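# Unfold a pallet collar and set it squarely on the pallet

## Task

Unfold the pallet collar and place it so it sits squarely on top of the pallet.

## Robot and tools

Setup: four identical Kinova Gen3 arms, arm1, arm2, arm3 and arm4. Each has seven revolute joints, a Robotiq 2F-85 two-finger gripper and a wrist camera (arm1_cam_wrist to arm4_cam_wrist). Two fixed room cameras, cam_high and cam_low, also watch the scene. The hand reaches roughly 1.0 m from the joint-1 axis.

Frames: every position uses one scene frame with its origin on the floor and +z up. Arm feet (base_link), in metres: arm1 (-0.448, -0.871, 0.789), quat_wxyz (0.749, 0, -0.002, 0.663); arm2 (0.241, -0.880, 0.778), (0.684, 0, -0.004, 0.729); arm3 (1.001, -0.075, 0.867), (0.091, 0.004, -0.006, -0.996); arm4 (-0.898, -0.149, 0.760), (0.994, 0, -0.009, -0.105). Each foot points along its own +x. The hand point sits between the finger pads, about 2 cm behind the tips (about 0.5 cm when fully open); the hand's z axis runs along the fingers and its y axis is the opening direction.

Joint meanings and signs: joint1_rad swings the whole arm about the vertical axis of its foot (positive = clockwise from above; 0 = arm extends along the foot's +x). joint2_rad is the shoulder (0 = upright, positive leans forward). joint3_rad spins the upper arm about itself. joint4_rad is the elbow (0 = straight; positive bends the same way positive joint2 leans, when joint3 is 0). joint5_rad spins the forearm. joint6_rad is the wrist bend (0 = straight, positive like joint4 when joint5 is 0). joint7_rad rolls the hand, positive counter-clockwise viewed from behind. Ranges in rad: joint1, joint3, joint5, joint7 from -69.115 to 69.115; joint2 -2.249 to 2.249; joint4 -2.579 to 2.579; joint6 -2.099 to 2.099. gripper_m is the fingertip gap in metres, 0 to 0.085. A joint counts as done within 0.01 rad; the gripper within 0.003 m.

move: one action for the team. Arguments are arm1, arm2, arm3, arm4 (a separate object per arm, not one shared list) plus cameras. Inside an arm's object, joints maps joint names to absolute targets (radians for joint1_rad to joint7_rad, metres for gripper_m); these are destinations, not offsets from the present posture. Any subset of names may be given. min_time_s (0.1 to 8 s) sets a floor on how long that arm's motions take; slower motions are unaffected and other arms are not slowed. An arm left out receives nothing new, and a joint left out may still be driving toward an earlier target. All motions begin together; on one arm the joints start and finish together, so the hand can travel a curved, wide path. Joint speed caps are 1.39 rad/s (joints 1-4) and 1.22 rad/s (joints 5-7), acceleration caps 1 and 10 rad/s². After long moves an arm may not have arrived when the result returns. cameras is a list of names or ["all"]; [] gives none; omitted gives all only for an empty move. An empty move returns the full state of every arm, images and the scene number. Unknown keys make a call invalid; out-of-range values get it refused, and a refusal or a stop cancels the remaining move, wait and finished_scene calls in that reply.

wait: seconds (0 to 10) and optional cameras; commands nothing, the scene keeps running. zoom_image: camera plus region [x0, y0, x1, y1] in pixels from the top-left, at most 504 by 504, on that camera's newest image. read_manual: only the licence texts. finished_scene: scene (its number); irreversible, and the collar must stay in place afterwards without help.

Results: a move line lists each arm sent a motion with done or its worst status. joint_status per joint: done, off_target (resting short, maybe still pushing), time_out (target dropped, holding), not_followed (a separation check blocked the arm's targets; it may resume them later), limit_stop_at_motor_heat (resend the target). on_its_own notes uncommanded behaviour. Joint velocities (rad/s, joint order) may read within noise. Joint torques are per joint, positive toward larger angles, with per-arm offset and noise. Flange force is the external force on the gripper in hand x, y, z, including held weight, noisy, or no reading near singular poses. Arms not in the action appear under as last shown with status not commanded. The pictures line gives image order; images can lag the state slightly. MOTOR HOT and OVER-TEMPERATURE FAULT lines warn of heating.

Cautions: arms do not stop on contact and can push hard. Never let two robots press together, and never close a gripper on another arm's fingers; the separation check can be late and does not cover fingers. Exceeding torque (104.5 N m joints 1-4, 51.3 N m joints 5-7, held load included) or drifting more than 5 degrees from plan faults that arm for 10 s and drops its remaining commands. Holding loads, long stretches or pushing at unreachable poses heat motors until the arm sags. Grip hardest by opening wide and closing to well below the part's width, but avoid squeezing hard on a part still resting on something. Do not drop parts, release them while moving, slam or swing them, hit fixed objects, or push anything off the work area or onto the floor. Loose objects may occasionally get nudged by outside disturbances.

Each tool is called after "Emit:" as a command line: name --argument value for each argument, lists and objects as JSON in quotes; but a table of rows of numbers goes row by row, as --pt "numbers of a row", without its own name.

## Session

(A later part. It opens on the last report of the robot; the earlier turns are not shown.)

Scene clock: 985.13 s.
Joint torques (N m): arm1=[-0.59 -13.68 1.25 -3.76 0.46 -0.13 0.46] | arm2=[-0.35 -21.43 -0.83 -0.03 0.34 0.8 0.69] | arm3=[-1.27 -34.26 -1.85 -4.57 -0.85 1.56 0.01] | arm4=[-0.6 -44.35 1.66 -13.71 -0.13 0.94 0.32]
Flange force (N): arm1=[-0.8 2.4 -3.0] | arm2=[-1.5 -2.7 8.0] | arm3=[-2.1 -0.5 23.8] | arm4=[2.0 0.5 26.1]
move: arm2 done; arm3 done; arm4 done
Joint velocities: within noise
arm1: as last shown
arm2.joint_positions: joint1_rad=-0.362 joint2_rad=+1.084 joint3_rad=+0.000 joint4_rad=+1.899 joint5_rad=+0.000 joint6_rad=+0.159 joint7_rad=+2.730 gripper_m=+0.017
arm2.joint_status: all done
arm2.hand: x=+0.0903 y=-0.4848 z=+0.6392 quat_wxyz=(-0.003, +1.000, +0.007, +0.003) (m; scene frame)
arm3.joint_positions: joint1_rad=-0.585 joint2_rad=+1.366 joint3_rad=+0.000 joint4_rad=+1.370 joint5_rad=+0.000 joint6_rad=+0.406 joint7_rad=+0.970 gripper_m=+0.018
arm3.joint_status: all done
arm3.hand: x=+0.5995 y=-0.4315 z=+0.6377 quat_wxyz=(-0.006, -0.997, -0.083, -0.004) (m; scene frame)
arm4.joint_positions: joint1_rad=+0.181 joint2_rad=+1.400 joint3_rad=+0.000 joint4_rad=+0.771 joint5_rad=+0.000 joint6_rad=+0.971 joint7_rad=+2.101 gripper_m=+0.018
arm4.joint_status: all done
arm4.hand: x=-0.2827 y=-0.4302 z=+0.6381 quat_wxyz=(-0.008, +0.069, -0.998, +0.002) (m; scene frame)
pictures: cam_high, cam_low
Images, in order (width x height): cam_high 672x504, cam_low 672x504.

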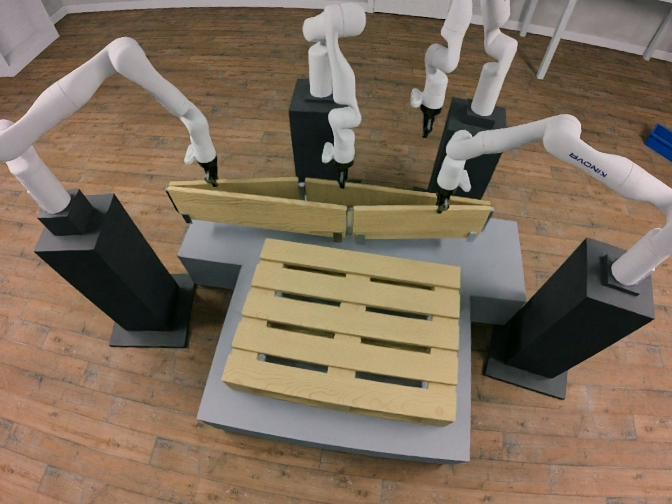

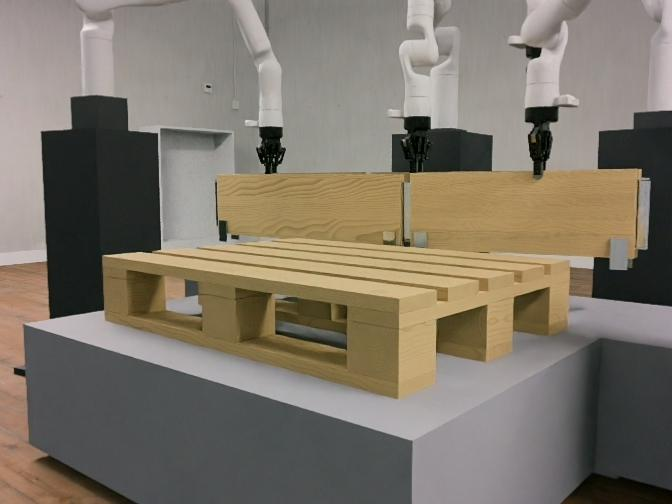

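Emit:
move --arm2 '{"joints":{"joint1_rad":-0.3612,"joint2_rad":0.951,"joint4_rad":1.9353,"joint6_rad":0.2553,"joint7_rad":2.7307},"min_time_s":1.6}' --arm3 '{"joints":{"joint1_rad":-0.5859,"joint2_rad":1.2482,"joint4_rad":1.4424,"joint6_rad":0.4509,"joint7_rad":0.9684},"min_time_s":1.6}' --arm4 '{"joints":{"joint1_rad":0.1808,"joint2_rad":1.3051,"joint4_rad":0.8096,"joint6_rad":1.0269,"joint7_rad":2.1011},"min_time_s":1.6}'

Emit:
move --arm2 '{"joints":{"joint1_rad":-0.3603,"joint2_rad":0.8205,"joint4_rad":1.949,"joint6_rad":0.3721,"joint7_rad":2.7316},"min_time_s":1.6}' --arm3 '{"joints":{"joint1_rad":-0.5874,"joint2_rad":1.1344,"joint4_rad":1.4924,"joint6_rad":0.5148,"joint7_rad":0.9669},"min_time_s":1.6}' --arm4 '{"joints":{"joint1_rad":0.1804,"joint2_rad":1.2225,"joint4_rad":0.8174,"joint6_rad":1.1017,"joint7_rad":2.1007},"min_time_s":1.6}'

Emit:
move --arm2 '{"joints":{"joint1_rad":-0.3117,"joint2_rad":0.8396,"joint4_rad":1.8825,"joint6_rad":0.4194,"joint7_rad":2.7802},"min_time_s":1.6}' --arm3 '{"joints":{"joint1_rad":-0.4613,"joint2_rad":1.0805,"joint4_rad":1.6907,"joint6_rad":0.3705,"joint7_rad":1.2697},"min_time_s":1.6}' --arm4 '{"joints":{"joint1_rad":0.095,"joint2_rad":1.1653,"joint4_rad":0.9559,"joint6_rad":1.0204,"joint7_rad":2.192},"min_time_s":1.6}' --cameras '["cam_high"]'

Scene clock: 1005.43 s.
Joint torques (N m): arm1=[-0.6 -13.68 1.28 -3.76 0.47 -0.08 0.47] | arm2=[-0.74 -21.11 -1.33 -1.44 0.22 0.59 0.77] | arm3=[-0.57 -35.03 -1.02 -6.21 -0.66 1.09 0.07] | arm4=[-1.45 -45.5 1.11 -15.6 -0.41 0 0.37]
Flange force (N): arm1=[-0.9 2.4 -2.8] | arm2=[-0.7 -2.6 7.6] | arm3=[-0.1 -0.1 24.3] | arm4=[4.2 0.6 26.7]
move: arm2 done; arm3 done; arm4 done
Joint velocities: within noise
arm1: as last shown
arm2.joint_positions: joint1_rad=-0.361 joint2_rad=+0.951 joint3_rad=+0.000 joint4_rad=+1.935 joint5_rad=+0.000 joint6_rad=+0.255 joint7_rad=+2.731 gripper_m=+0.017
arm2.joint_status: all done
arm2.hand: x=+0.0903 y=-0.4848 z=+0.6929 quat_wxyz=(-0.003, +1.000, +0.007, +0.003) (m; scene frame)
arm3.joint_positions: joint1_rad=-0.586 joint2_rad=+1.248 joint3_rad=+0.000 joint4_rad=+1.442 joint5_rad=+0.000 joint6_rad=+0.451 joint7_rad=+0.968 gripper_m=+0.018
arm3.joint_status: all done
arm3.hand: x=+0.5995 y=-0.4315 z=+0.6914 quat_wxyz=(-0.006, -0.997, -0.083, -0.004) (m; scene frame)
arm4.joint_positions: joint1_rad=+0.181 joint2_rad=+1.305 joint3_rad=+0.000 joint4_rad=+0.810 joint5_rad=+0.000 joint6_rad=+1.027 joint7_rad=+2.101 gripper_m=+0.018
arm4.joint_status: all done
arm4.hand: x=-0.2827 y=-0.4302 z=+0.6920 quat_wxyz=(-0.008, +0.069, -0.998, +0.002) (m; scene frame)
pictures: none

Scene clock: 1007.33 s.
Joint torques (N m): arm1=[-0.6 -13.67 1.24 -3.75 0.47 -0.1 0.44] | arm2=[-1.27 -20.94 -1.94 -3.15 -0.08 0.45 0.71] | arm3=[0.2 -35.34 -0.14 -7.96 -0.43 0.62 0.15] | arm4=[-2.32 -46.12 0.4 -17.48 -0.81 -0.99 0.32]
Flange force (N): arm1=[-0.8 2.4 -3.0] | arm2=[0.8 -2.3 8.0] | arm3=[1.8 0.6 24.5] | arm4=[6.9 0.7 26.7]
move: arm2 done; arm3 done; arm4 done
Joint velocities: within noise
arm1.joint_positions: joint1_rad=+0.588 joint2_rad=+0.596 joint3_rad=+0.000 joint4_rad=+2.168 joint5_rad=+0.000 joint6_rad=+0.378 joint7_rad=+3.851 gripper_m=+0.000
arm1.joint_status: not commanded
arm1.hand: x=-0.1994 y=-0.6199 z=+0.8198 quat_wxyz=(-0.002, +1.000, +0.000, +0.001) (m; scene frame)
arm2.joint_positions: joint1_rad=-0.360 joint2_rad=+0.821 joint3_rad=+0.000 joint4_rad=+1.949 joint5_rad=+0.000 joint6_rad=+0.372 joint7_rad=+2.732 gripper_m=+0.017
arm2.joint_status: all done
arm2.hand: x=+0.0902 y=-0.4848 z=+0.7467 quat_wxyz=(-0.003, +1.000, +0.007, +0.003) (m; scene frame)
arm3.joint_positions: joint1_rad=-0.587 joint2_rad=+1.134 joint3_rad=+0.000 joint4_rad=+1.492 joint5_rad=+0.000 joint6_rad=+0.515 joint7_rad=+0.967 gripper_m=+0.018
arm3.joint_status: all done
arm3.hand: x=+0.5996 y=-0.4316 z=+0.7452 quat_wxyz=(-0.006, -0.997, -0.083, -0.004) (m; scene frame)
arm4.joint_positions: joint1_rad=+0.180 joint2_rad=+1.223 joint3_rad=+0.000 joint4_rad=+0.817 joint5_rad=+0.000 joint6_rad=+1.102 joint7_rad=+2.101 gripper_m=+0.018
arm4.joint_status: all done
arm4.hand: x=-0.2826 y=-0.4302 z=+0.7457 quat_wxyz=(-0.008, +0.069, -0.998, +0.002) (m; scene frame)
pictures: none

Scene clock: 1009.23 s.
Joint torques (N m): arm1=[-0.59 -13.68 1.23 -3.75 0.46 -0.1 0.46] | arm2=[-2.57 -20.36 -3.54 -3.97 -0.78 0 0.53] | arm3=[-2.17 -30.89 -2.78 -2.74 -0.55 2.26 0.55] | arm4=[-1.38 -45.29 1.17 -16.15 -0.21 -0.05 0.61]
Flange force (N): arm1=[-0.8 2.3 -2.9] | arm2=[4.4 -2.2 3.9] | arm3=[-4.8 -1.4 25.7] | arm4=[3.6 1.0 29.0]
move: arm2 done; arm3 done; arm4 done
Joint velocities: within noise
arm1: as last shown
arm2.joint_positions: joint1_rad=-0.312 joint2_rad=+0.840 joint3_rad=+0.000 joint4_rad=+1.882 joint5_rad=+0.000 joint6_rad=+0.419 joint7_rad=+2.780 gripper_m=+0.017
arm2.joint_status: all done
arm2.hand: x=+0.1026 y=-0.4600 z=+0.7467 quat_wxyz=(-0.003, +1.000, +0.007, +0.003) (m; scene frame)
arm3.joint_positions: joint1_rad=-0.461 joint2_rad=+1.080 joint3_rad=+0.000 joint4_rad=+1.691 joint5_rad=+0.000 joint6_rad=+0.370 joint7_rad=+1.270 gripper_m=+0.018
arm3.joint_status: all done
arm3.hand: x=+0.5990 y=-0.3474 z=+0.7452 quat_wxyz=(-0.006, -0.985, -0.170, -0.003) (m; scene frame)
arm4.joint_positions: joint1_rad=+0.095 joint2_rad=+1.165 joint3_rad=+0.000 joint4_rad=+0.956 joint5_rad=+0.000 joint6_rad=+1.020 joint7_rad=+2.192 gripper_m=+0.018
arm4.joint_status: all done
arm4.hand: x=-0.2812 y=-0.3702 z=+0.7456 quat_wxyz=(-0.008, +0.157, -0.988, +0.002) (m; scene frame)
pictures: cam_high
Images, in order (width x height): cam_high 672x504.

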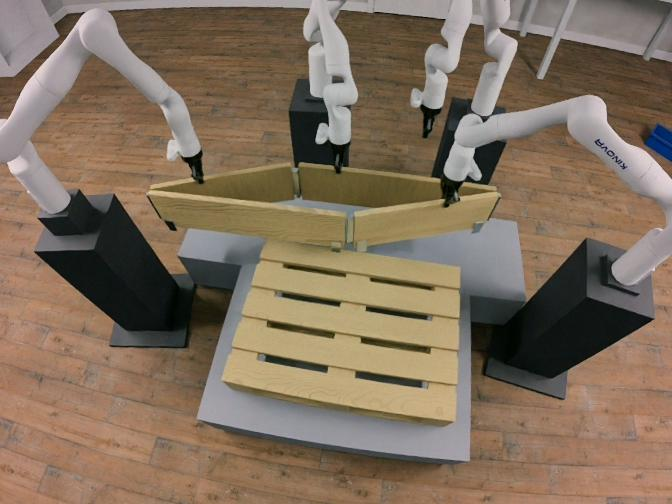

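Emit:
move --arm2 '{"joints":{"joint1_rad":-0.267,"joint2_rad":0.8613,"joint4_rad":1.8116,"joint6_rad":0.4686,"joint7_rad":2.8249},"min_time_s":1.6}' --arm3 '{"joints":{"joint1_rad":-0.3037,"joint2_rad":1.0545,"joint4_rad":1.8014,"joint6_rad":0.2857,"joint7_rad":1.604},"min_time_s":1.6}' --arm4 '{"joints":{"joint1_rad":0.0107,"joint2_rad":1.115,"joint4_rad":1.079,"joint6_rad":0.9476,"joint7_rad":2.2844},"min_time_s":1.6}'

Emit:
move --arm2 '{"joints":{"joint1_rad":-0.2261,"joint2_rad":0.8858,"joint4_rad":1.7356,"joint6_rad":0.5202,"joint7_rad":2.8658},"min_time_s":1.6}' --arm3 '{"joints":{"joint1_rad":-0.1307,"joint2_rad":1.0476,"joint4_rad":1.8256,"joint6_rad":0.2684,"joint7_rad":1.9537},"min_time_s":1.6}' --arm4 '{"joints":{"joint1_rad":-0.072,"joint2_rad":1.0692,"joint4_rad":1.1924,"joint6_rad":0.88,"joint7_rad":2.3785},"min_time_s":1.6}'

Emit:
move --arm2 '{"joints":{"joint1_rad":-0.1885,"joint2_rad":0.9129,"joint4_rad":1.6552,"joint6_rad":0.5735,"joint7_rad":2.9035},"min_time_s":1.6}' --arm3 '{"joints":{"joint1_rad":0.0321,"joint2_rad":1.0565,"joint4_rad":1.7693,"joint6_rad":0.3158,"joint7_rad":2.2933},"min_time_s":1.6}' --arm4 '{"joints":{"joint1_rad":-0.1516,"joint2_rad":1.0276,"joint4_rad":1.2968,"joint6_rad":0.8172,"joint7_rad":2.4756},"min_time_s":1.6}' --cameras '["cam_high","cam_low"]'

Scene clock: 1019.77 s.
Joint torques (N m): arm1=[-0.6 -13.67 1.26 -3.78 0.45 -0.11 0.49] | arm2=[-4.4 -20.33 -5.7 -3.76 -1.73 0.19 0.26] | arm3=[-1.42 -28.07 -1.89 0.38 0.06 3.11 0.89] | arm4=[-1.98 -44.96 0.75 -16.59 -0.17 -0.74 0.81]
Flange force (N): arm1=[-0.9 2.4 -2.9] | arm2=[8.4 -4.4 2.6] | arm3=[-6.9 -1.1 25.8] | arm4=[5.0 1.6 29.6]
move: arm2 done; arm3 done; arm4 done
Joint velocities: within noise
arm1: as last shown
arm2.joint_positions: joint1_rad=-0.267 joint2_rad=+0.861 joint3_rad=+0.000 joint4_rad=+1.812 joint5_rad=+0.000 joint6_rad=+0.469 joint7_rad=+2.825 gripper_m=+0.017
arm2.joint_status: all done
arm2.hand: x=+0.1150 y=-0.4353 z=+0.7467 quat_wxyz=(-0.003, +1.000, +0.007, +0.003) (m; scene frame)
arm3.joint_positions: joint1_rad=-0.304 joint2_rad=+1.054 joint3_rad=+0.000 joint4_rad=+1.801 joint5_rad=+0.000 joint6_rad=+0.286 joint7_rad=+1.604 gripper_m=+0.018
arm3.joint_status: all done
arm3.hand: x=+0.5884 y=-0.2666 z=+0.7453 quat_wxyz=(-0.006, -0.967, -0.256, -0.003) (m; scene frame)
arm4.joint_positions: joint1_rad=+0.011 joint2_rad=+1.115 joint3_rad=+0.000 joint4_rad=+1.079 joint5_rad=+0.000 joint6_rad=+0.948 joint7_rad=+2.284 gripper_m=+0.018
arm4.joint_status: all done
arm4.hand: x=-0.2858 y=-0.3128 z=+0.7456 quat_wxyz=(-0.008, +0.244, -0.970, +0.003) (m; scene frame)
pictures: none

Scene clock: 1021.67 s.
Joint torques (N m): arm1=[-0.59 -13.65 1.23 -3.75 0.47 -0.1 0.47] | arm2=[-5.13 -19.98 -6.5 -3.27 -2.35 0.61 0] | arm3=[-0.03 -28.77 -0.14 -0.55 0.52 2.56 1.12] | arm4=[-2.4 -45.3 0.56 -18.02 0 -1.98 0.99]
Flange force (N): arm1=[-0.9 2.4 -3.0] | arm2=[9.9 -5.5 1.1] | arm3=[-5.5 0.9 26.6] | arm4=[7.3 4.1 30.5]
move: arm2 done; arm3 done; arm4 done
Joint velocities: within noise
arm1: as last shown
arm2.joint_positions: joint1_rad=-0.226 joint2_rad=+0.886 joint3_rad=+0.000 joint4_rad=+1.736 joint5_rad=+0.000 joint6_rad=+0.520 joint7_rad=+2.866 gripper_m=+0.017
arm2.joint_status: all done
arm2.hand: x=+0.1273 y=-0.4106 z=+0.7467 quat_wxyz=(-0.003, +1.000, +0.007, +0.003) (m; scene frame)
arm3.joint_positions: joint1_rad=-0.131 joint2_rad=+1.047 joint3_rad=+0.000 joint4_rad=+1.826 joint5_rad=+0.000 joint6_rad=+0.268 joint7_rad=+1.954 gripper_m=+0.018
arm3.joint_status: all done
arm3.hand: x=+0.5682 y=-0.1905 z=+0.7453 quat_wxyz=(-0.006, -0.940, -0.341, -0.002) (m; scene frame)
arm4.joint_positions: joint1_rad=-0.072 joint2_rad=+1.069 joint3_rad=+0.000 joint4_rad=+1.192 joint5_rad=+0.000 joint6_rad=+0.880 joint7_rad=+2.378 gripper_m=+0.018
arm4.joint_status: all done
arm4.hand: x=-0.2961 y=-0.2587 z=+0.7456 quat_wxyz=(-0.008, +0.328, -0.945, +0.004) (m; scene frame)
pictures: none

Scene clock: 1023.57 s.
Joint torques (N m): arm1=[-0.58 -13.67 1.23 -3.76 0.47 -0.12 0.47] | arm2=[-5.92 -20.01 -7.25 -3.32 -2.73 0.69 0.02] | arm3=[0.47 -31.15 0.68 -3.03 0.91 1.8 1.42] | arm4=[-2.7 -45.9 0.49 -20.04 0.37 -3.76 1.21]
Flange force (N): arm1=[-0.9 2.3 -3.0] | arm2=[11.0 -5.8 -0.2] | arm3=[-4.6 2.2 27.5] | arm4=[9.2 7.5 31.0]
move: arm2 done; arm3 done; arm4 done
Joint velocities: within noise
arm1: as last shown
arm2.joint_positions: joint1_rad=-0.188 joint2_rad=+0.913 joint3_rad=+0.000 joint4_rad=+1.655 joint5_rad=+0.000 joint6_rad=+0.573 joint7_rad=+2.903 gripper_m=+0.017
arm2.joint_status: all done
arm2.hand: x=+0.1397 y=-0.3859 z=+0.7467 quat_wxyz=(-0.003, +1.000, +0.007, +0.003) (m; scene frame)
arm3.joint_positions: joint1_rad=+0.032 joint2_rad=+1.056 joint3_rad=+0.000 joint4_rad=+1.769 joint5_rad=+0.000 joint6_rad=+0.316 joint7_rad=+2.293 gripper_m=+0.018
arm3.joint_status: all done
arm3.hand: x=+0.5395 y=-0.1212 z=+0.7454 quat_wxyz=(-0.007, -0.906, -0.422, -0.002) (m; scene frame)
arm4.joint_positions: joint1_rad=-0.152 joint2_rad=+1.028 joint3_rad=+0.000 joint4_rad=+1.297 joint5_rad=+0.000 joint6_rad=+0.817 joint7_rad=+2.476 gripper_m=+0.018
arm4.joint_status: all done
arm4.hand: x=-0.3110 y=-0.2092 z=+0.7456 quat_wxyz=(-0.007, +0.410, -0.912, +0.005) (m; scene frame)
pictures: cam_high, cam_low
Images, in order (width x height): cam_high 672x504, cam_low 672x504.

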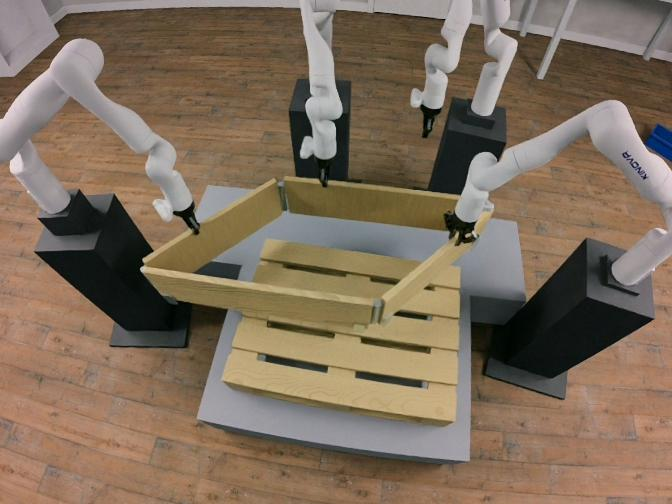

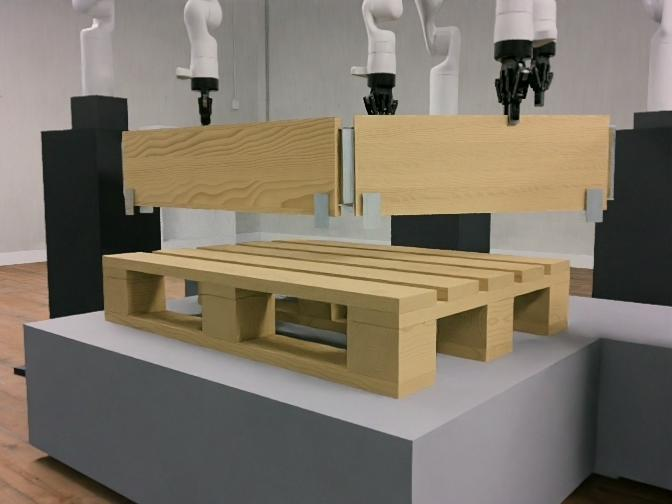

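Emit:
move --arm2 '{"joints":{"joint1_rad":-0.154,"joint2_rad":0.943,"joint4_rad":1.5695,"joint6_rad":0.6291,"joint7_rad":2.9379},"min_time_s":1.6}' --arm3 '{"joints":{"joint1_rad":0.1657,"joint2_rad":1.0833,"joint4_rad":1.6451,"joint6_rad":0.4132,"joint7_rad":2.6035},"min_time_s":1.6}' --arm4 '{"joints":{"joint1_rad":-0.2276,"joint2_rad":0.9893,"joint4_rad":1.3943,"joint6_rad":0.758,"joint7_rad":2.5763},"min_time_s":1.6}'

Emit:
move --arm2 '{"joints":{"joint1_rad":-0.1224,"joint2_rad":0.976,"joint4_rad":1.4779,"joint6_rad":0.6876,"joint7_rad":2.9695},"min_time_s":1.6}' --arm3 '{"joints":{"joint1_rad":0.2637,"joint2_rad":1.1314,"joint4_rad":1.4651,"joint6_rad":0.5451,"joint7_rad":2.8783},"min_time_s":1.6}' --arm4 '{"joints":{"joint1_rad":-0.2988,"joint2_rad":0.954,"joint4_rad":1.486,"joint6_rad":0.7016,"joint7_rad":2.6819},"min_time_s":1.6}'

Emit:
move --arm2 '{"joints":{"joint1_rad":-0.093,"joint2_rad":1.013,"joint4_rad":1.3794,"joint6_rad":0.7493,"joint7_rad":2.9989},"min_time_s":1.6}' --arm3 '{"joints":{"joint1_rad":0.3289,"joint2_rad":1.2033,"joint4_rad":1.2367,"joint6_rad":0.7016,"joint7_rad":3.1202},"min_time_s":1.6}' --arm4 '{"joints":{"joint1_rad":-0.3642,"joint2_rad":0.9214,"joint4_rad":1.5725,"joint6_rad":0.6477,"joint7_rad":2.7931},"min_time_s":1.6}' --cameras '["cam_high","cam_low"]'

Scene clock: 1036.73 s.
Joint torques (N m): arm1=[-0.6 -13.7 1.22 -3.76 0.46 -0.11 0.45] | arm2=[-5.86 -21.01 -6.99 -4.87 -2.94 0 -0.1] | arm3=[-0.61 -35.26 -0.29 -7.4 0.97 0.44 1.73] | arm4=[-2.27 -46.69 1.28 -22.45 1.15 -5.67 1.6]
Flange force (N): arm1=[-0.8 2.4 -2.9] | arm2=[11.2 -3.0 -1.1] | arm3=[-1.3 3.8 28.1] | arm4=[9.5 12.9 31.7]
move: arm2 done; arm3 done; arm4 done
Joint velocities: within noise
arm1: as last shown
arm2.joint_positions: joint1_rad=-0.154 joint2_rad=+0.943 joint3_rad=+0.000 joint4_rad=+1.569 joint5_rad=+0.000 joint6_rad=+0.629 joint7_rad=+2.938 gripper_m=+0.017
arm2.joint_status: all done
arm2.hand: x=+0.1521 y=-0.3612 z=+0.7466 quat_wxyz=(-0.003, +1.000, +0.007, +0.003) (m; scene frame)
arm3.joint_positions: joint1_rad=+0.166 joint2_rad=+1.083 joint3_rad=+0.000 joint4_rad=+1.645 joint5_rad=+0.000 joint6_rad=+0.413 joint7_rad=+2.603 gripper_m=+0.018
arm3.joint_status: all done
arm3.hand: x=+0.5037 y=-0.0597 z=+0.7454 quat_wxyz=(-0.007, -0.866, -0.501, -0.001) (m; scene frame)
arm4.joint_positions: joint1_rad=-0.228 joint2_rad=+0.989 joint3_rad=+0.000 joint4_rad=+1.394 joint5_rad=+0.000 joint6_rad=+0.758 joint7_rad=+2.576 gripper_m=+0.018
arm4.joint_status: all done
arm4.hand: x=-0.3299 y=-0.1648 z=+0.7456 quat_wxyz=(-0.007, +0.489, -0.872, +0.005) (m; scene frame)
pictures: none

Scene clock: 1038.63 s.
Joint torques (N m): arm1=[-0.57 -13.7 1.24 -3.79 0.46 -0.08 0.47] | arm2=[-6.18 -23.25 -6.9 -8.14 -3.16 -1.59 -0.16] | arm3=[-3.83 -41.05 -3.2 -13.42 0.35 -1.61 1.97] | arm4=[-1.11 -48 2.8 -26.44 2.01 -8.52 1.78]
Flange force (N): arm1=[-1.0 2.4 -2.8] | arm2=[12.3 2.7 -1.4] | arm3=[4.7 8.5 28.8] | arm4=[9.0 21.6 31.6]
move: arm2 done; arm3 done; arm4 done
Joint velocities: within noise
arm1: as last shown
arm2.joint_positions: joint1_rad=-0.122 joint2_rad=+0.976 joint3_rad=+0.000 joint4_rad=+1.478 joint5_rad=+0.000 joint6_rad=+0.688 joint7_rad=+2.970 gripper_m=+0.017
arm2.joint_status: all done
arm2.hand: x=+0.1644 y=-0.3365 z=+0.7467 quat_wxyz=(-0.003, +1.000, +0.007, +0.003) (m; scene frame)
arm3.joint_positions: joint1_rad=+0.264 joint2_rad=+1.131 joint3_rad=+0.000 joint4_rad=+1.465 joint5_rad=+0.000 joint6_rad=+0.545 joint7_rad=+2.878 gripper_m=+0.018
arm3.joint_status: all done
arm3.hand: x=+0.4621 y=-0.0073 z=+0.7455 quat_wxyz=(-0.007, -0.818, -0.575, +0.000) (m; scene frame)
arm4.joint_positions: joint1_rad=-0.299 joint2_rad=+0.954 joint3_rad=+0.000 joint4_rad=+1.486 joint5_rad=+0.000 joint6_rad=+0.702 joint7_rad=+2.682 gripper_m=+0.018
arm4.joint_status: all done
arm4.hand: x=-0.3517 y=-0.1263 z=+0.7456 quat_wxyz=(-0.006, +0.564, -0.826, +0.006) (m; scene frame)
pictures: none

Scene clock: 1040.53 s.
Joint torques (N m): arm1=[-0.61 -13.7 1.23 -3.78 0.48 -0.1 0.49] | arm2=[-7.6 -26.48 -7.93 -12.7 -3.83 -3.98 -0.29] | arm3=[-9.04 -46.49 -7.39 -18.14 -1.24 -3.17 2.23] | arm4=[0.93 -49.23 5.35 -30.87 2.92 -11.5 1.92]
Flange force (N): arm1=[-0.9 2.4 -2.9] | arm2=[15.2 10.7 -1.4] | arm3=[10.5 13.5 29.3] | arm4=[5.2 31.8 31.1]
move: arm2 done; arm3 done; arm4 done
Joint velocities: within noise
arm1: as last shown
arm2.joint_positions: joint1_rad=-0.093 joint2_rad=+1.013 joint3_rad=+0.000 joint4_rad=+1.379 joint5_rad=+0.000 joint6_rad=+0.749 joint7_rad=+2.999 gripper_m=+0.017
arm2.joint_status: all done
arm2.hand: x=+0.1768 y=-0.3118 z=+0.7466 quat_wxyz=(-0.003, +1.000, +0.007, +0.003) (m; scene frame)
arm3.joint_positions: joint1_rad=+0.329 joint2_rad=+1.203 joint3_rad=+0.000 joint4_rad=+1.237 joint5_rad=+0.000 joint6_rad=+0.702 joint7_rad=+3.120 gripper_m=+0.018
arm3.joint_status: all done
arm3.hand: x=+0.4165 y=+0.0353 z=+0.7455 quat_wxyz=(-0.007, -0.764, -0.645, +0.000) (m; scene frame)
arm4.joint_positions: joint1_rad=-0.364 joint2_rad=+0.921 joint3_rad=+0.000 joint4_rad=+1.573 joint5_rad=+0.000 joint6_rad=+0.648 joint7_rad=+2.793 gripper_m=+0.018
arm4.joint_status: all done
arm4.hand: x=-0.3756 y=-0.0939 z=+0.7456 quat_wxyz=(-0.006, +0.635, -0.773, +0.006) (m; scene frame)
pictures: cam_high, cam_low
Images, in order (width x height): cam_high 672x504, cam_low 672x504.

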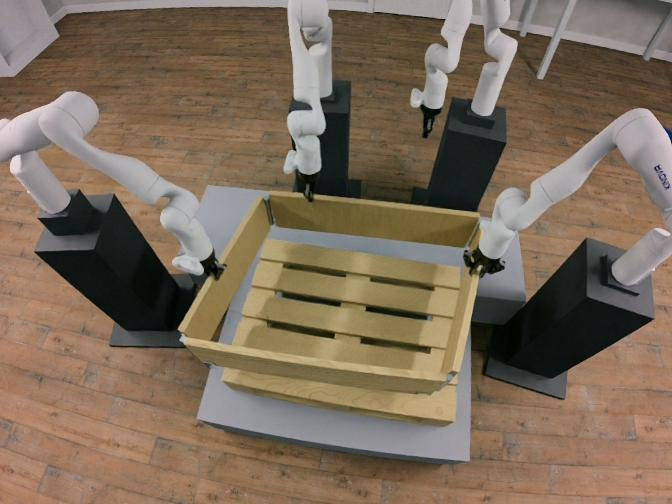

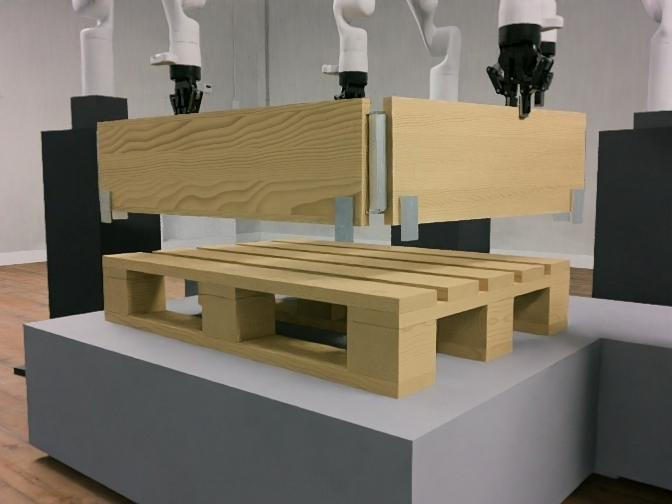

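Emit:
move --arm2 '{"joints":{"joint1_rad":-0.0580,"joint2_rad":1.0725,"joint4_rad":1.2247,"joint6_rad":0.8444,"joint7_rad":3.0339},"min_time_s":1.8}' --arm3 '{"joints":{"joint1_rad":0.3825,"joint2_rad":1.3098,"joint4_rad":0.9286,"joint6_rad":0.9032,"joint7_rad":3.3624},"min_time_s":1.8}' --arm4 '{"joints":{"joint1_rad":-0.4440,"joint2_rad":0.8865,"joint4_rad":1.6645,"joint6_rad":0.5905,"joint7_rad":2.9019},"min_time_s":1.8}'

Emit:
wait --seconds 0.3 --cameras '["all"]'

Scene clock: 1069.47 s.
Joint torques (N m): arm1=[-0.59 -13.7 1.23 -3.79 0.49 -0.1 0.45] | arm2=[-4.75 -29.69 -4.69 -17.84 -2.74 -6.92 -0.32] | arm3=[-13.87 -45.06 -10.48 -13.81 -3.85 0.88 1.97] | arm4=[2.22 -43.04 6.63 -21.29 3.04 -6.21 1.61]
Flange force (N): arm1=[-0.9 2.4 -2.8] | arm2=[10.1 22.7 -3.0] | arm3=[16.6 6.1 29.4] | arm4=[-3.3 17.8 32.4]
move: arm2 done; arm3 done; arm4 done
MOTOR HOT: the motor of arm4's joint2_rad reports 62 °C; the controller stops that arm at 75 °C. To cool a motor, set the load down, stop pushing, or move to a pose that needs little force.
Joint velocities: within noise
arm1.joint_positions: joint1_rad=+0.588 joint2_rad=+0.596 joint3_rad=+0.000 joint4_rad=+2.168 joint5_rad=+0.000 joint6_rad=+0.378 joint7_rad=+3.851 gripper_m=+0.000
arm1.joint_status: not commanded
arm1.hand: x=-0.1994 y=-0.6199 z=+0.8198 quat_wxyz=(-0.002, +1.000, +0.000, +0.001) (m; scene frame)
arm2.joint_positions: joint1_rad=-0.058 joint2_rad=+1.072 joint3_rad=+0.000 joint4_rad=+1.225 joint5_rad=+0.000 joint6_rad=+0.844 joint7_rad=+3.034 gripper_m=+0.017
arm2.joint_status: all done
arm2.hand: x=+0.1926 y=-0.2766 z=+0.7467 quat_wxyz=(-0.003, +1.000, +0.007, +0.003) (m; scene frame)
arm3.joint_positions: joint1_rad=+0.383 joint2_rad=+1.310 joint3_rad=+0.000 joint4_rad=+0.929 joint5_rad=+0.000 joint6_rad=+0.903 joint7_rad=+3.362 gripper_m=+0.018
arm3.joint_status: all done
arm3.hand: x=+0.3667 y=+0.0781 z=+0.7475 quat_wxyz=(-0.007, -0.700, -0.714, +0.001) (m; scene frame)
arm4.joint_positions: joint1_rad=-0.444 joint2_rad=+0.886 joint3_rad=+0.000 joint4_rad=+1.664 joint5_rad=+0.000 joint6_rad=+0.590 joint7_rad=+2.902 gripper_m=+0.018
arm4.joint_status: all done
arm4.hand: x=-0.4047 y=-0.0579 z=+0.7462 quat_wxyz=(-0.005, +0.705, -0.709, +0.007) (m; scene frame)
pictures: none

Scene clock: 1069.77 s.
Joint torques (N m): arm1=[-0.59 -13.66 1.24 -3.76 0.45 -0.11 0.47] | arm2=[-4.69 -29.7 -4.66 -17.7 -2.74 -6.87 -0.33] | arm3=[-13.81 -45.14 -10.43 -13.8 -3.83 0.88 1.98] | arm4=[2.34 -42.92 6.61 -21.34 3.07 -6.22 1.63]
Flange force (N): arm1=[-0.9 2.4 -3.0] | arm2=[10.0 22.2 -2.9] | arm3=[16.5 5.9 29.5] | arm4=[-3.6 18.1 32.1]
MOTOR HOT: still on. The motor of arm4's joint2_rad reports 62 °C.
Joint velocities: within noise
arm1.joint_positions: joint1_rad=+0.588 joint2_rad=+0.596 joint3_rad=+0.000 joint4_rad=+2.168 joint5_rad=+0.000 joint6_rad=+0.378 joint7_rad=+3.851 gripper_m=+0.000
arm1.joint_status: not commanded
arm1.hand: x=-0.1994 y=-0.6199 z=+0.8198 quat_wxyz=(-0.002, +1.000, +0.000, +0.001) (m; scene frame)
arm2.joint_positions: joint1_rad=-0.058 joint2_rad=+1.073 joint3_rad=+0.000 joint4_rad=+1.225 joint5_rad=+0.000 joint6_rad=+0.844 joint7_rad=+3.034 gripper_m=+0.017
arm2.joint_status: all done
arm2.hand: x=+0.1926 y=-0.2766 z=+0.7467 quat_wxyz=(-0.003, +1.000, +0.007, +0.003) (m; scene frame)
arm3.joint_positions: joint1_rad=+0.383 joint2_rad=+1.310 joint3_rad=+0.000 joint4_rad=+0.929 joint5_rad=+0.000 joint6_rad=+0.903 joint7_rad=+3.362 gripper_m=+0.018
arm3.joint_status: all done
arm3.hand: x=+0.3667 y=+0.0781 z=+0.7475 quat_wxyz=(-0.007, -0.700, -0.714, +0.001) (m; scene frame)
arm4.joint_positions: joint1_rad=-0.444 joint2_rad=+0.886 joint3_rad=+0.000 joint4_rad=+1.665 joint5_rad=+0.000 joint6_rad=+0.590 joint7_rad=+2.902 gripper_m=+0.018
arm4.joint_status: all done
arm4.hand: x=-0.4047 y=-0.0579 z=+0.7462 quat_wxyz=(-0.005, +0.705, -0.709, +0.007) (m; scene frame)
wait: 0.30 s; at rest by 0.27 s
pictures: arm1_cam_wrist, arm2_cam_wrist, arm3_cam_wrist, arm4_cam_wrist, cam_high, cam_low
Images, in order (width x height): arm1_cam_wrist 672x504, arm2_cam_wrist 672x504, arm3_cam_wrist 672x504, arm4_cam_wrist 672x504, cam_high 672x504, cam_low 672x504.

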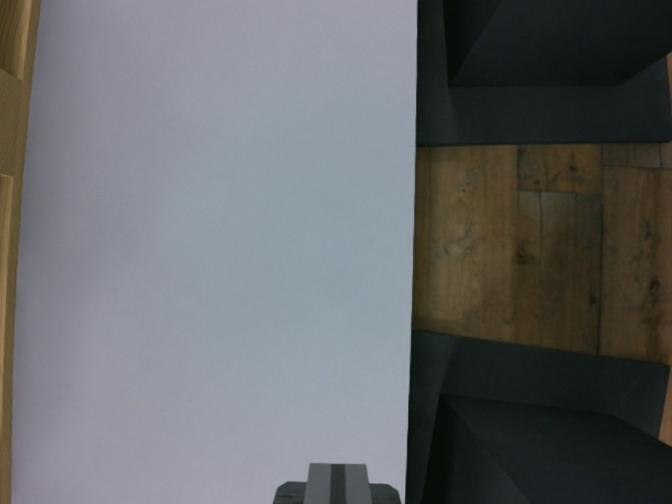

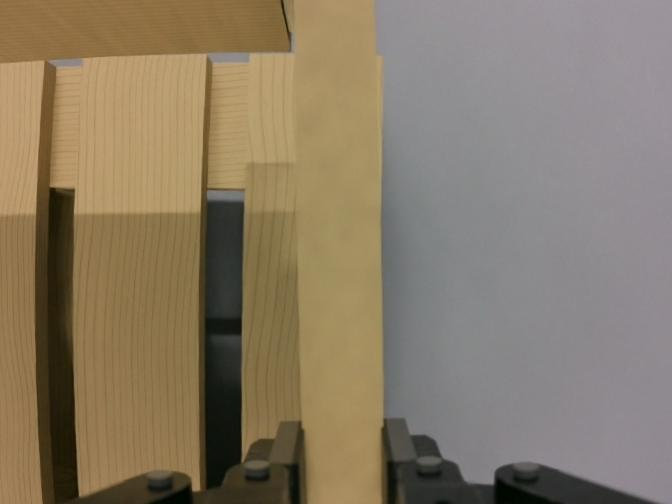

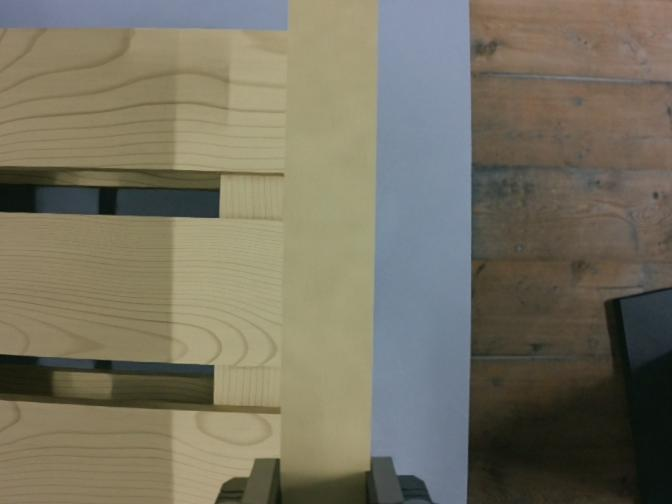

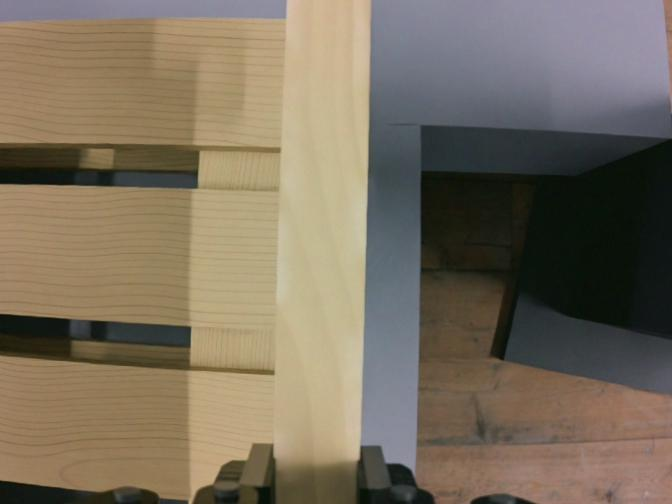

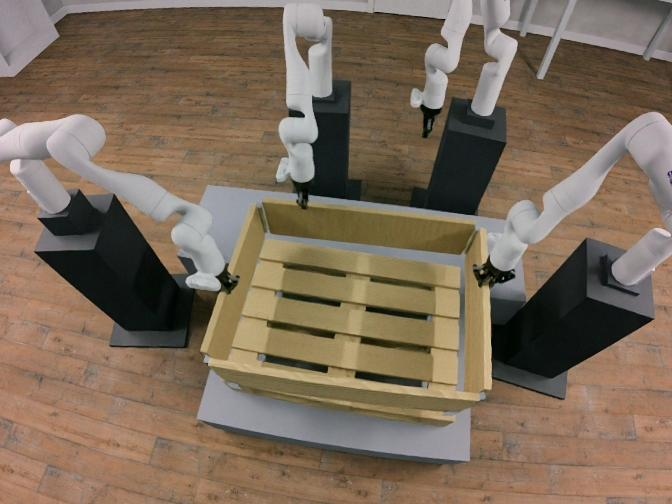

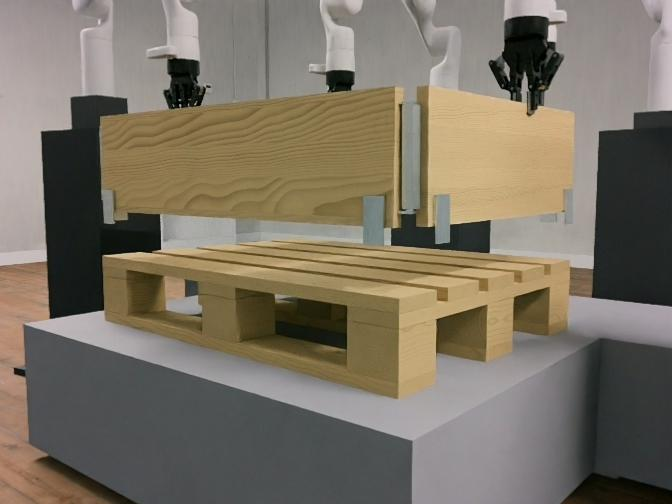

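Emit:
move --arm1 '{"joints":{"joint1_rad":-0.3171,"joint2_rad":0.8625,"joint4_rad":1.4719,"joint6_rad":0.8071,"joint7_rad":2.9462}}' --arm2 '{"joints":{"joint1_rad":-0.0483,"joint2_rad":1.1338,"joint4_rad":1.2158,"joint6_rad":0.7920,"joint7_rad":3.0436},"min_time_s":1.8}' --arm3 '{"joints":{"joint1_rad":0.3863,"joint2_rad":1.3645,"joint4_rad":0.9263,"joint6_rad":0.8508,"joint7_rad":3.3663},"min_time_s":1.8}' --arm4 '{"joints":{"joint1_rad":-0.4436,"joint2_rad":0.9642,"joint4_rad":1.6402,"joint6_rad":0.5372,"joint7_rad":2.9023},"min_time_s":1.8}'

Emit:
wait --seconds 0.4 --cameras '["arm1_cam_wrist","cam_high","cam_low"]'

Emit:
zoom_image --camera "cam_low" --region '[330, 200, 490, 320]'

Emit:
zoom_image --camera "cam_low" --region '[80, 200, 240, 320]'

Emit:
zoom_image --camera "cam_low" --region '[500, 200, 620, 300]'

Scene clock: 1114.50 s.
Joint torques (N m): arm1=[-0.63 -20.47 1.29 -6.81 0.51 -0.05 0.48] | arm2=[-4.55 -30.37 -4.51 -17.04 -2.53 -6.46 -0.31] | arm3=[-12.66 -43.75 -9.53 -11.92 -3.16 1.59 2.04] | arm4=[1.86 -42.9 6.3 -18.55 2.86 -5.05 1.67]
Flange force (N): arm1=[1.1 3.7 -2.5] | arm2=[9.5 21.0 -2.7] | arm3=[15.4 3.3 29.1] | arm4=[-3.2 14.7 32.0]
move: arm1 done; arm2 done; arm3 done; arm4 done
MOTOR HOT: still on. The motor of arm4's joint2_rad reports 64 °C.
Joint velocities: within noise
arm1.joint_positions: joint1_rad=-0.317 joint2_rad=+0.862 joint3_rad=+0.000 joint4_rad=+1.472 joint5_rad=+0.000 joint6_rad=+0.807 joint7_rad=+2.946 gripper_m=+0.000
arm1.joint_status: all done
arm1.hand: x=-0.5296 y=-0.3299 z=+0.8201 quat_wxyz=(-0.002, +1.000, +0.000, +0.001) (m; scene frame)
arm2.joint_positions: joint1_rad=-0.048 joint2_rad=+1.134 joint3_rad=+0.000 joint4_rad=+1.216 joint5_rad=+0.000 joint6_rad=+0.792 joint7_rad=+3.044 gripper_m=+0.017
arm2.joint_status: all done
arm2.hand: x=+0.1986 y=-0.2756 z=+0.7117 quat_wxyz=(-0.003, +1.000, +0.007, +0.003) (m; scene frame)
arm3.joint_positions: joint1_rad=+0.386 joint2_rad=+1.364 joint3_rad=+0.000 joint4_rad=+0.926 joint5_rad=+0.000 joint6_rad=+0.851 joint7_rad=+3.366 gripper_m=+0.018
arm3.joint_status: all done
arm3.hand: x=+0.3727 y=+0.0791 z=+0.7125 quat_wxyz=(-0.007, -0.700, -0.714, +0.001) (m; scene frame)
arm4.joint_positions: joint1_rad=-0.444 joint2_rad=+0.964 joint3_rad=+0.000 joint4_rad=+1.640 joint5_rad=+0.000 joint6_rad=+0.537 joint7_rad=+2.902 gripper_m=+0.018
arm4.joint_status: all done
arm4.hand: x=-0.3987 y=-0.0569 z=+0.7112 quat_wxyz=(-0.005, +0.705, -0.709, +0.007) (m; scene frame)
pictures: none

Scene clock: 1114.90 s.
Joint torques (N m): arm1=[-0.63 -20.51 1.31 -6.78 0.49 -0.04 0.46] | arm2=[-4.5 -30.31 -4.48 -17.02 -2.55 -6.51 -0.31] | arm3=[-12.63 -43.76 -9.54 -11.93 -3.16 1.61 2.04] | arm4=[1.87 -42.87 6.35 -18.52 2.82 -5.02 1.68]
Flange force (N): arm1=[1.1 3.5 -2.4] | arm2=[9.4 20.9 -2.9] | arm3=[15.4 3.3 29.2] | arm4=[-3.2 14.7 32.0]
MOTOR HOT: still on. The motor of arm4's joint2_rad reports 64 °C.
Joint velocities: within noise
arm1.joint_positions: joint1_rad=-0.317 joint2_rad=+0.862 joint3_rad=+0.000 joint4_rad=+1.472 joint5_rad=+0.000 joint6_rad=+0.807 joint7_rad=+2.946 gripper_m=+0.000
arm1.joint_status: all done
arm1.hand: x=-0.5296 y=-0.3299 z=+0.8201 quat_wxyz=(-0.002, +1.000, +0.000, +0.001) (m; scene frame)
arm2.joint_positions: joint1_rad=-0.048 joint2_rad=+1.134 joint3_rad=+0.000 joint4_rad=+1.216 joint5_rad=+0.000 joint6_rad=+0.792 joint7_rad=+3.044 gripper_m=+0.017
arm2.joint_status: all done
arm2.hand: x=+0.1986 y=-0.2756 z=+0.7117 quat_wxyz=(-0.003, +1.000, +0.007, +0.003) (m; scene frame)
arm3.joint_positions: joint1_rad=+0.386 joint2_rad=+1.365 joint3_rad=+0.000 joint4_rad=+0.926 joint5_rad=+0.000 joint6_rad=+0.851 joint7_rad=+3.366 gripper_m=+0.018
arm3.joint_status: all done
arm3.hand: x=+0.3727 y=+0.0791 z=+0.7125 quat_wxyz=(-0.007, -0.700, -0.714, +0.001) (m; scene frame)
arm4.joint_positions: joint1_rad=-0.444 joint2_rad=+0.964 joint3_rad=+0.000 joint4_rad=+1.640 joint5_rad=+0.000 joint6_rad=+0.537 joint7_rad=+2.902 gripper_m=+0.018
arm4.joint_status: all done
arm4.hand: x=-0.3987 y=-0.0569 z=+0.7112 quat_wxyz=(-0.005, +0.705, -0.709, +0.007) (m; scene frame)
wait: 0.40 s; at rest by 0.27 s
pictures: arm1_cam_wrist, cam_high, cam_low
Images, in order (width x height): arm1_cam_wrist 672x504, cam_high 672x504, cam_low 672x504.

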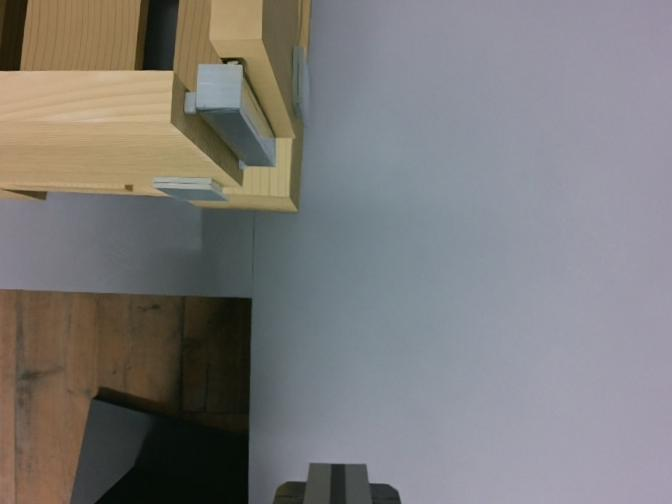

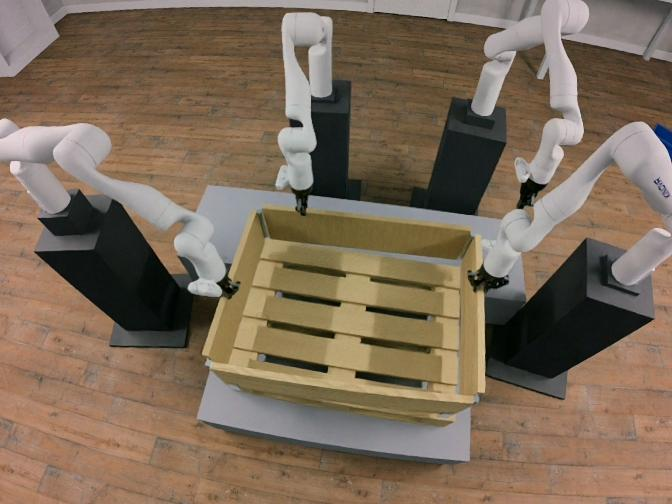

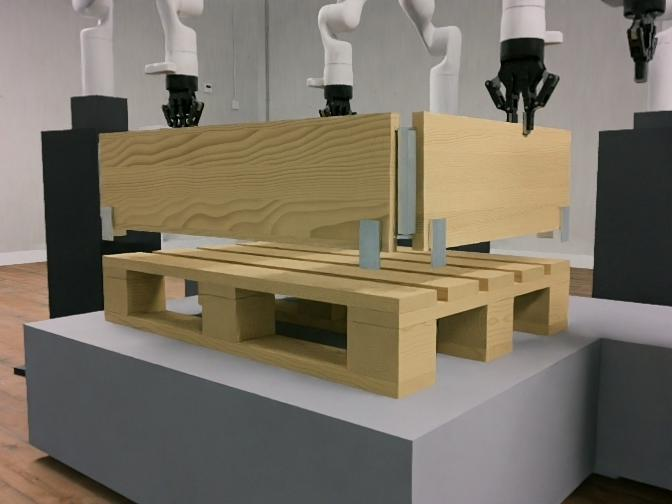

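Scaled by 3.150 from the camera's 672x504 image, which has a finer 960x720 frame.

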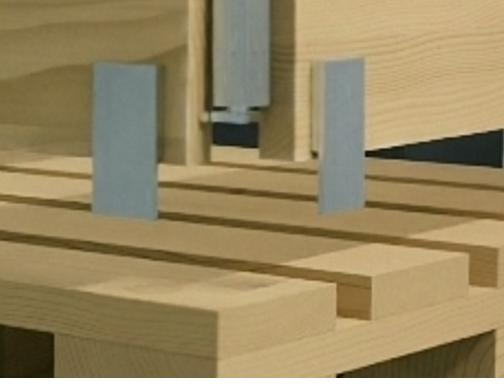

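Scaled by 3.150 from the camera's 672x504 image, which has a finer 960x720 frame.

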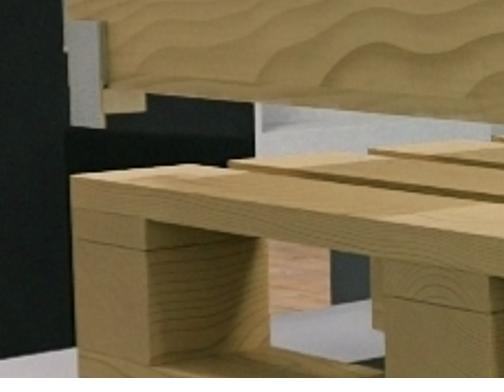

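Scaled by 4.200 from the camera's 672x504 image, which has a finer 960x720 frame.

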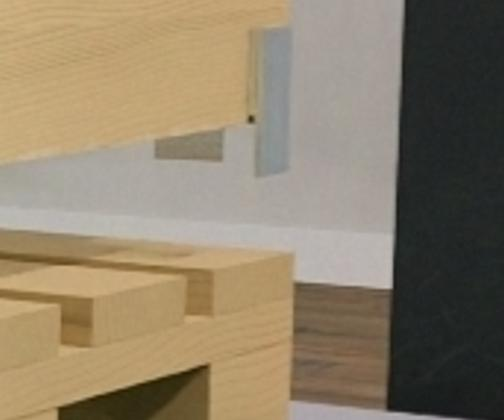

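Emit:
zoom_image --camera "arm1_cam_wrist" --region '[130, 0, 340, 230]'

Emit:
zoom_image --camera "cam_high" --region '[195, 340, 365, 440]'

Emit:
zoom_image --camera "cam_high" --region '[355, 340, 525, 440]'

Scaled by 2.191.

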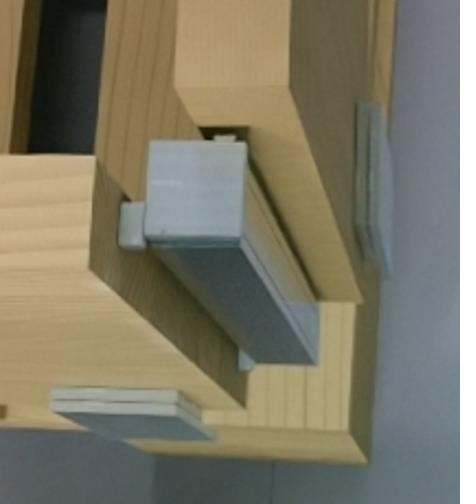

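Scaled by 2.965 from the camera's 672x504 image, which has a finer 960x720 frame.

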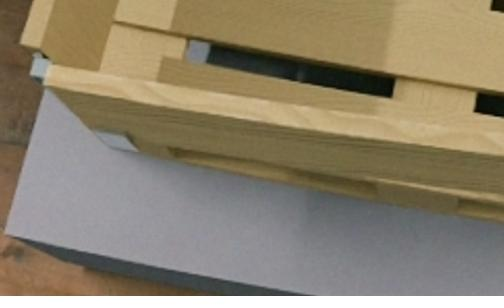

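Scaled by 2.965 from the camera's 672x504 image, which has a finer 960x720 frame.

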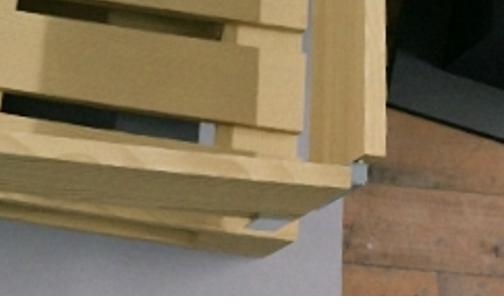

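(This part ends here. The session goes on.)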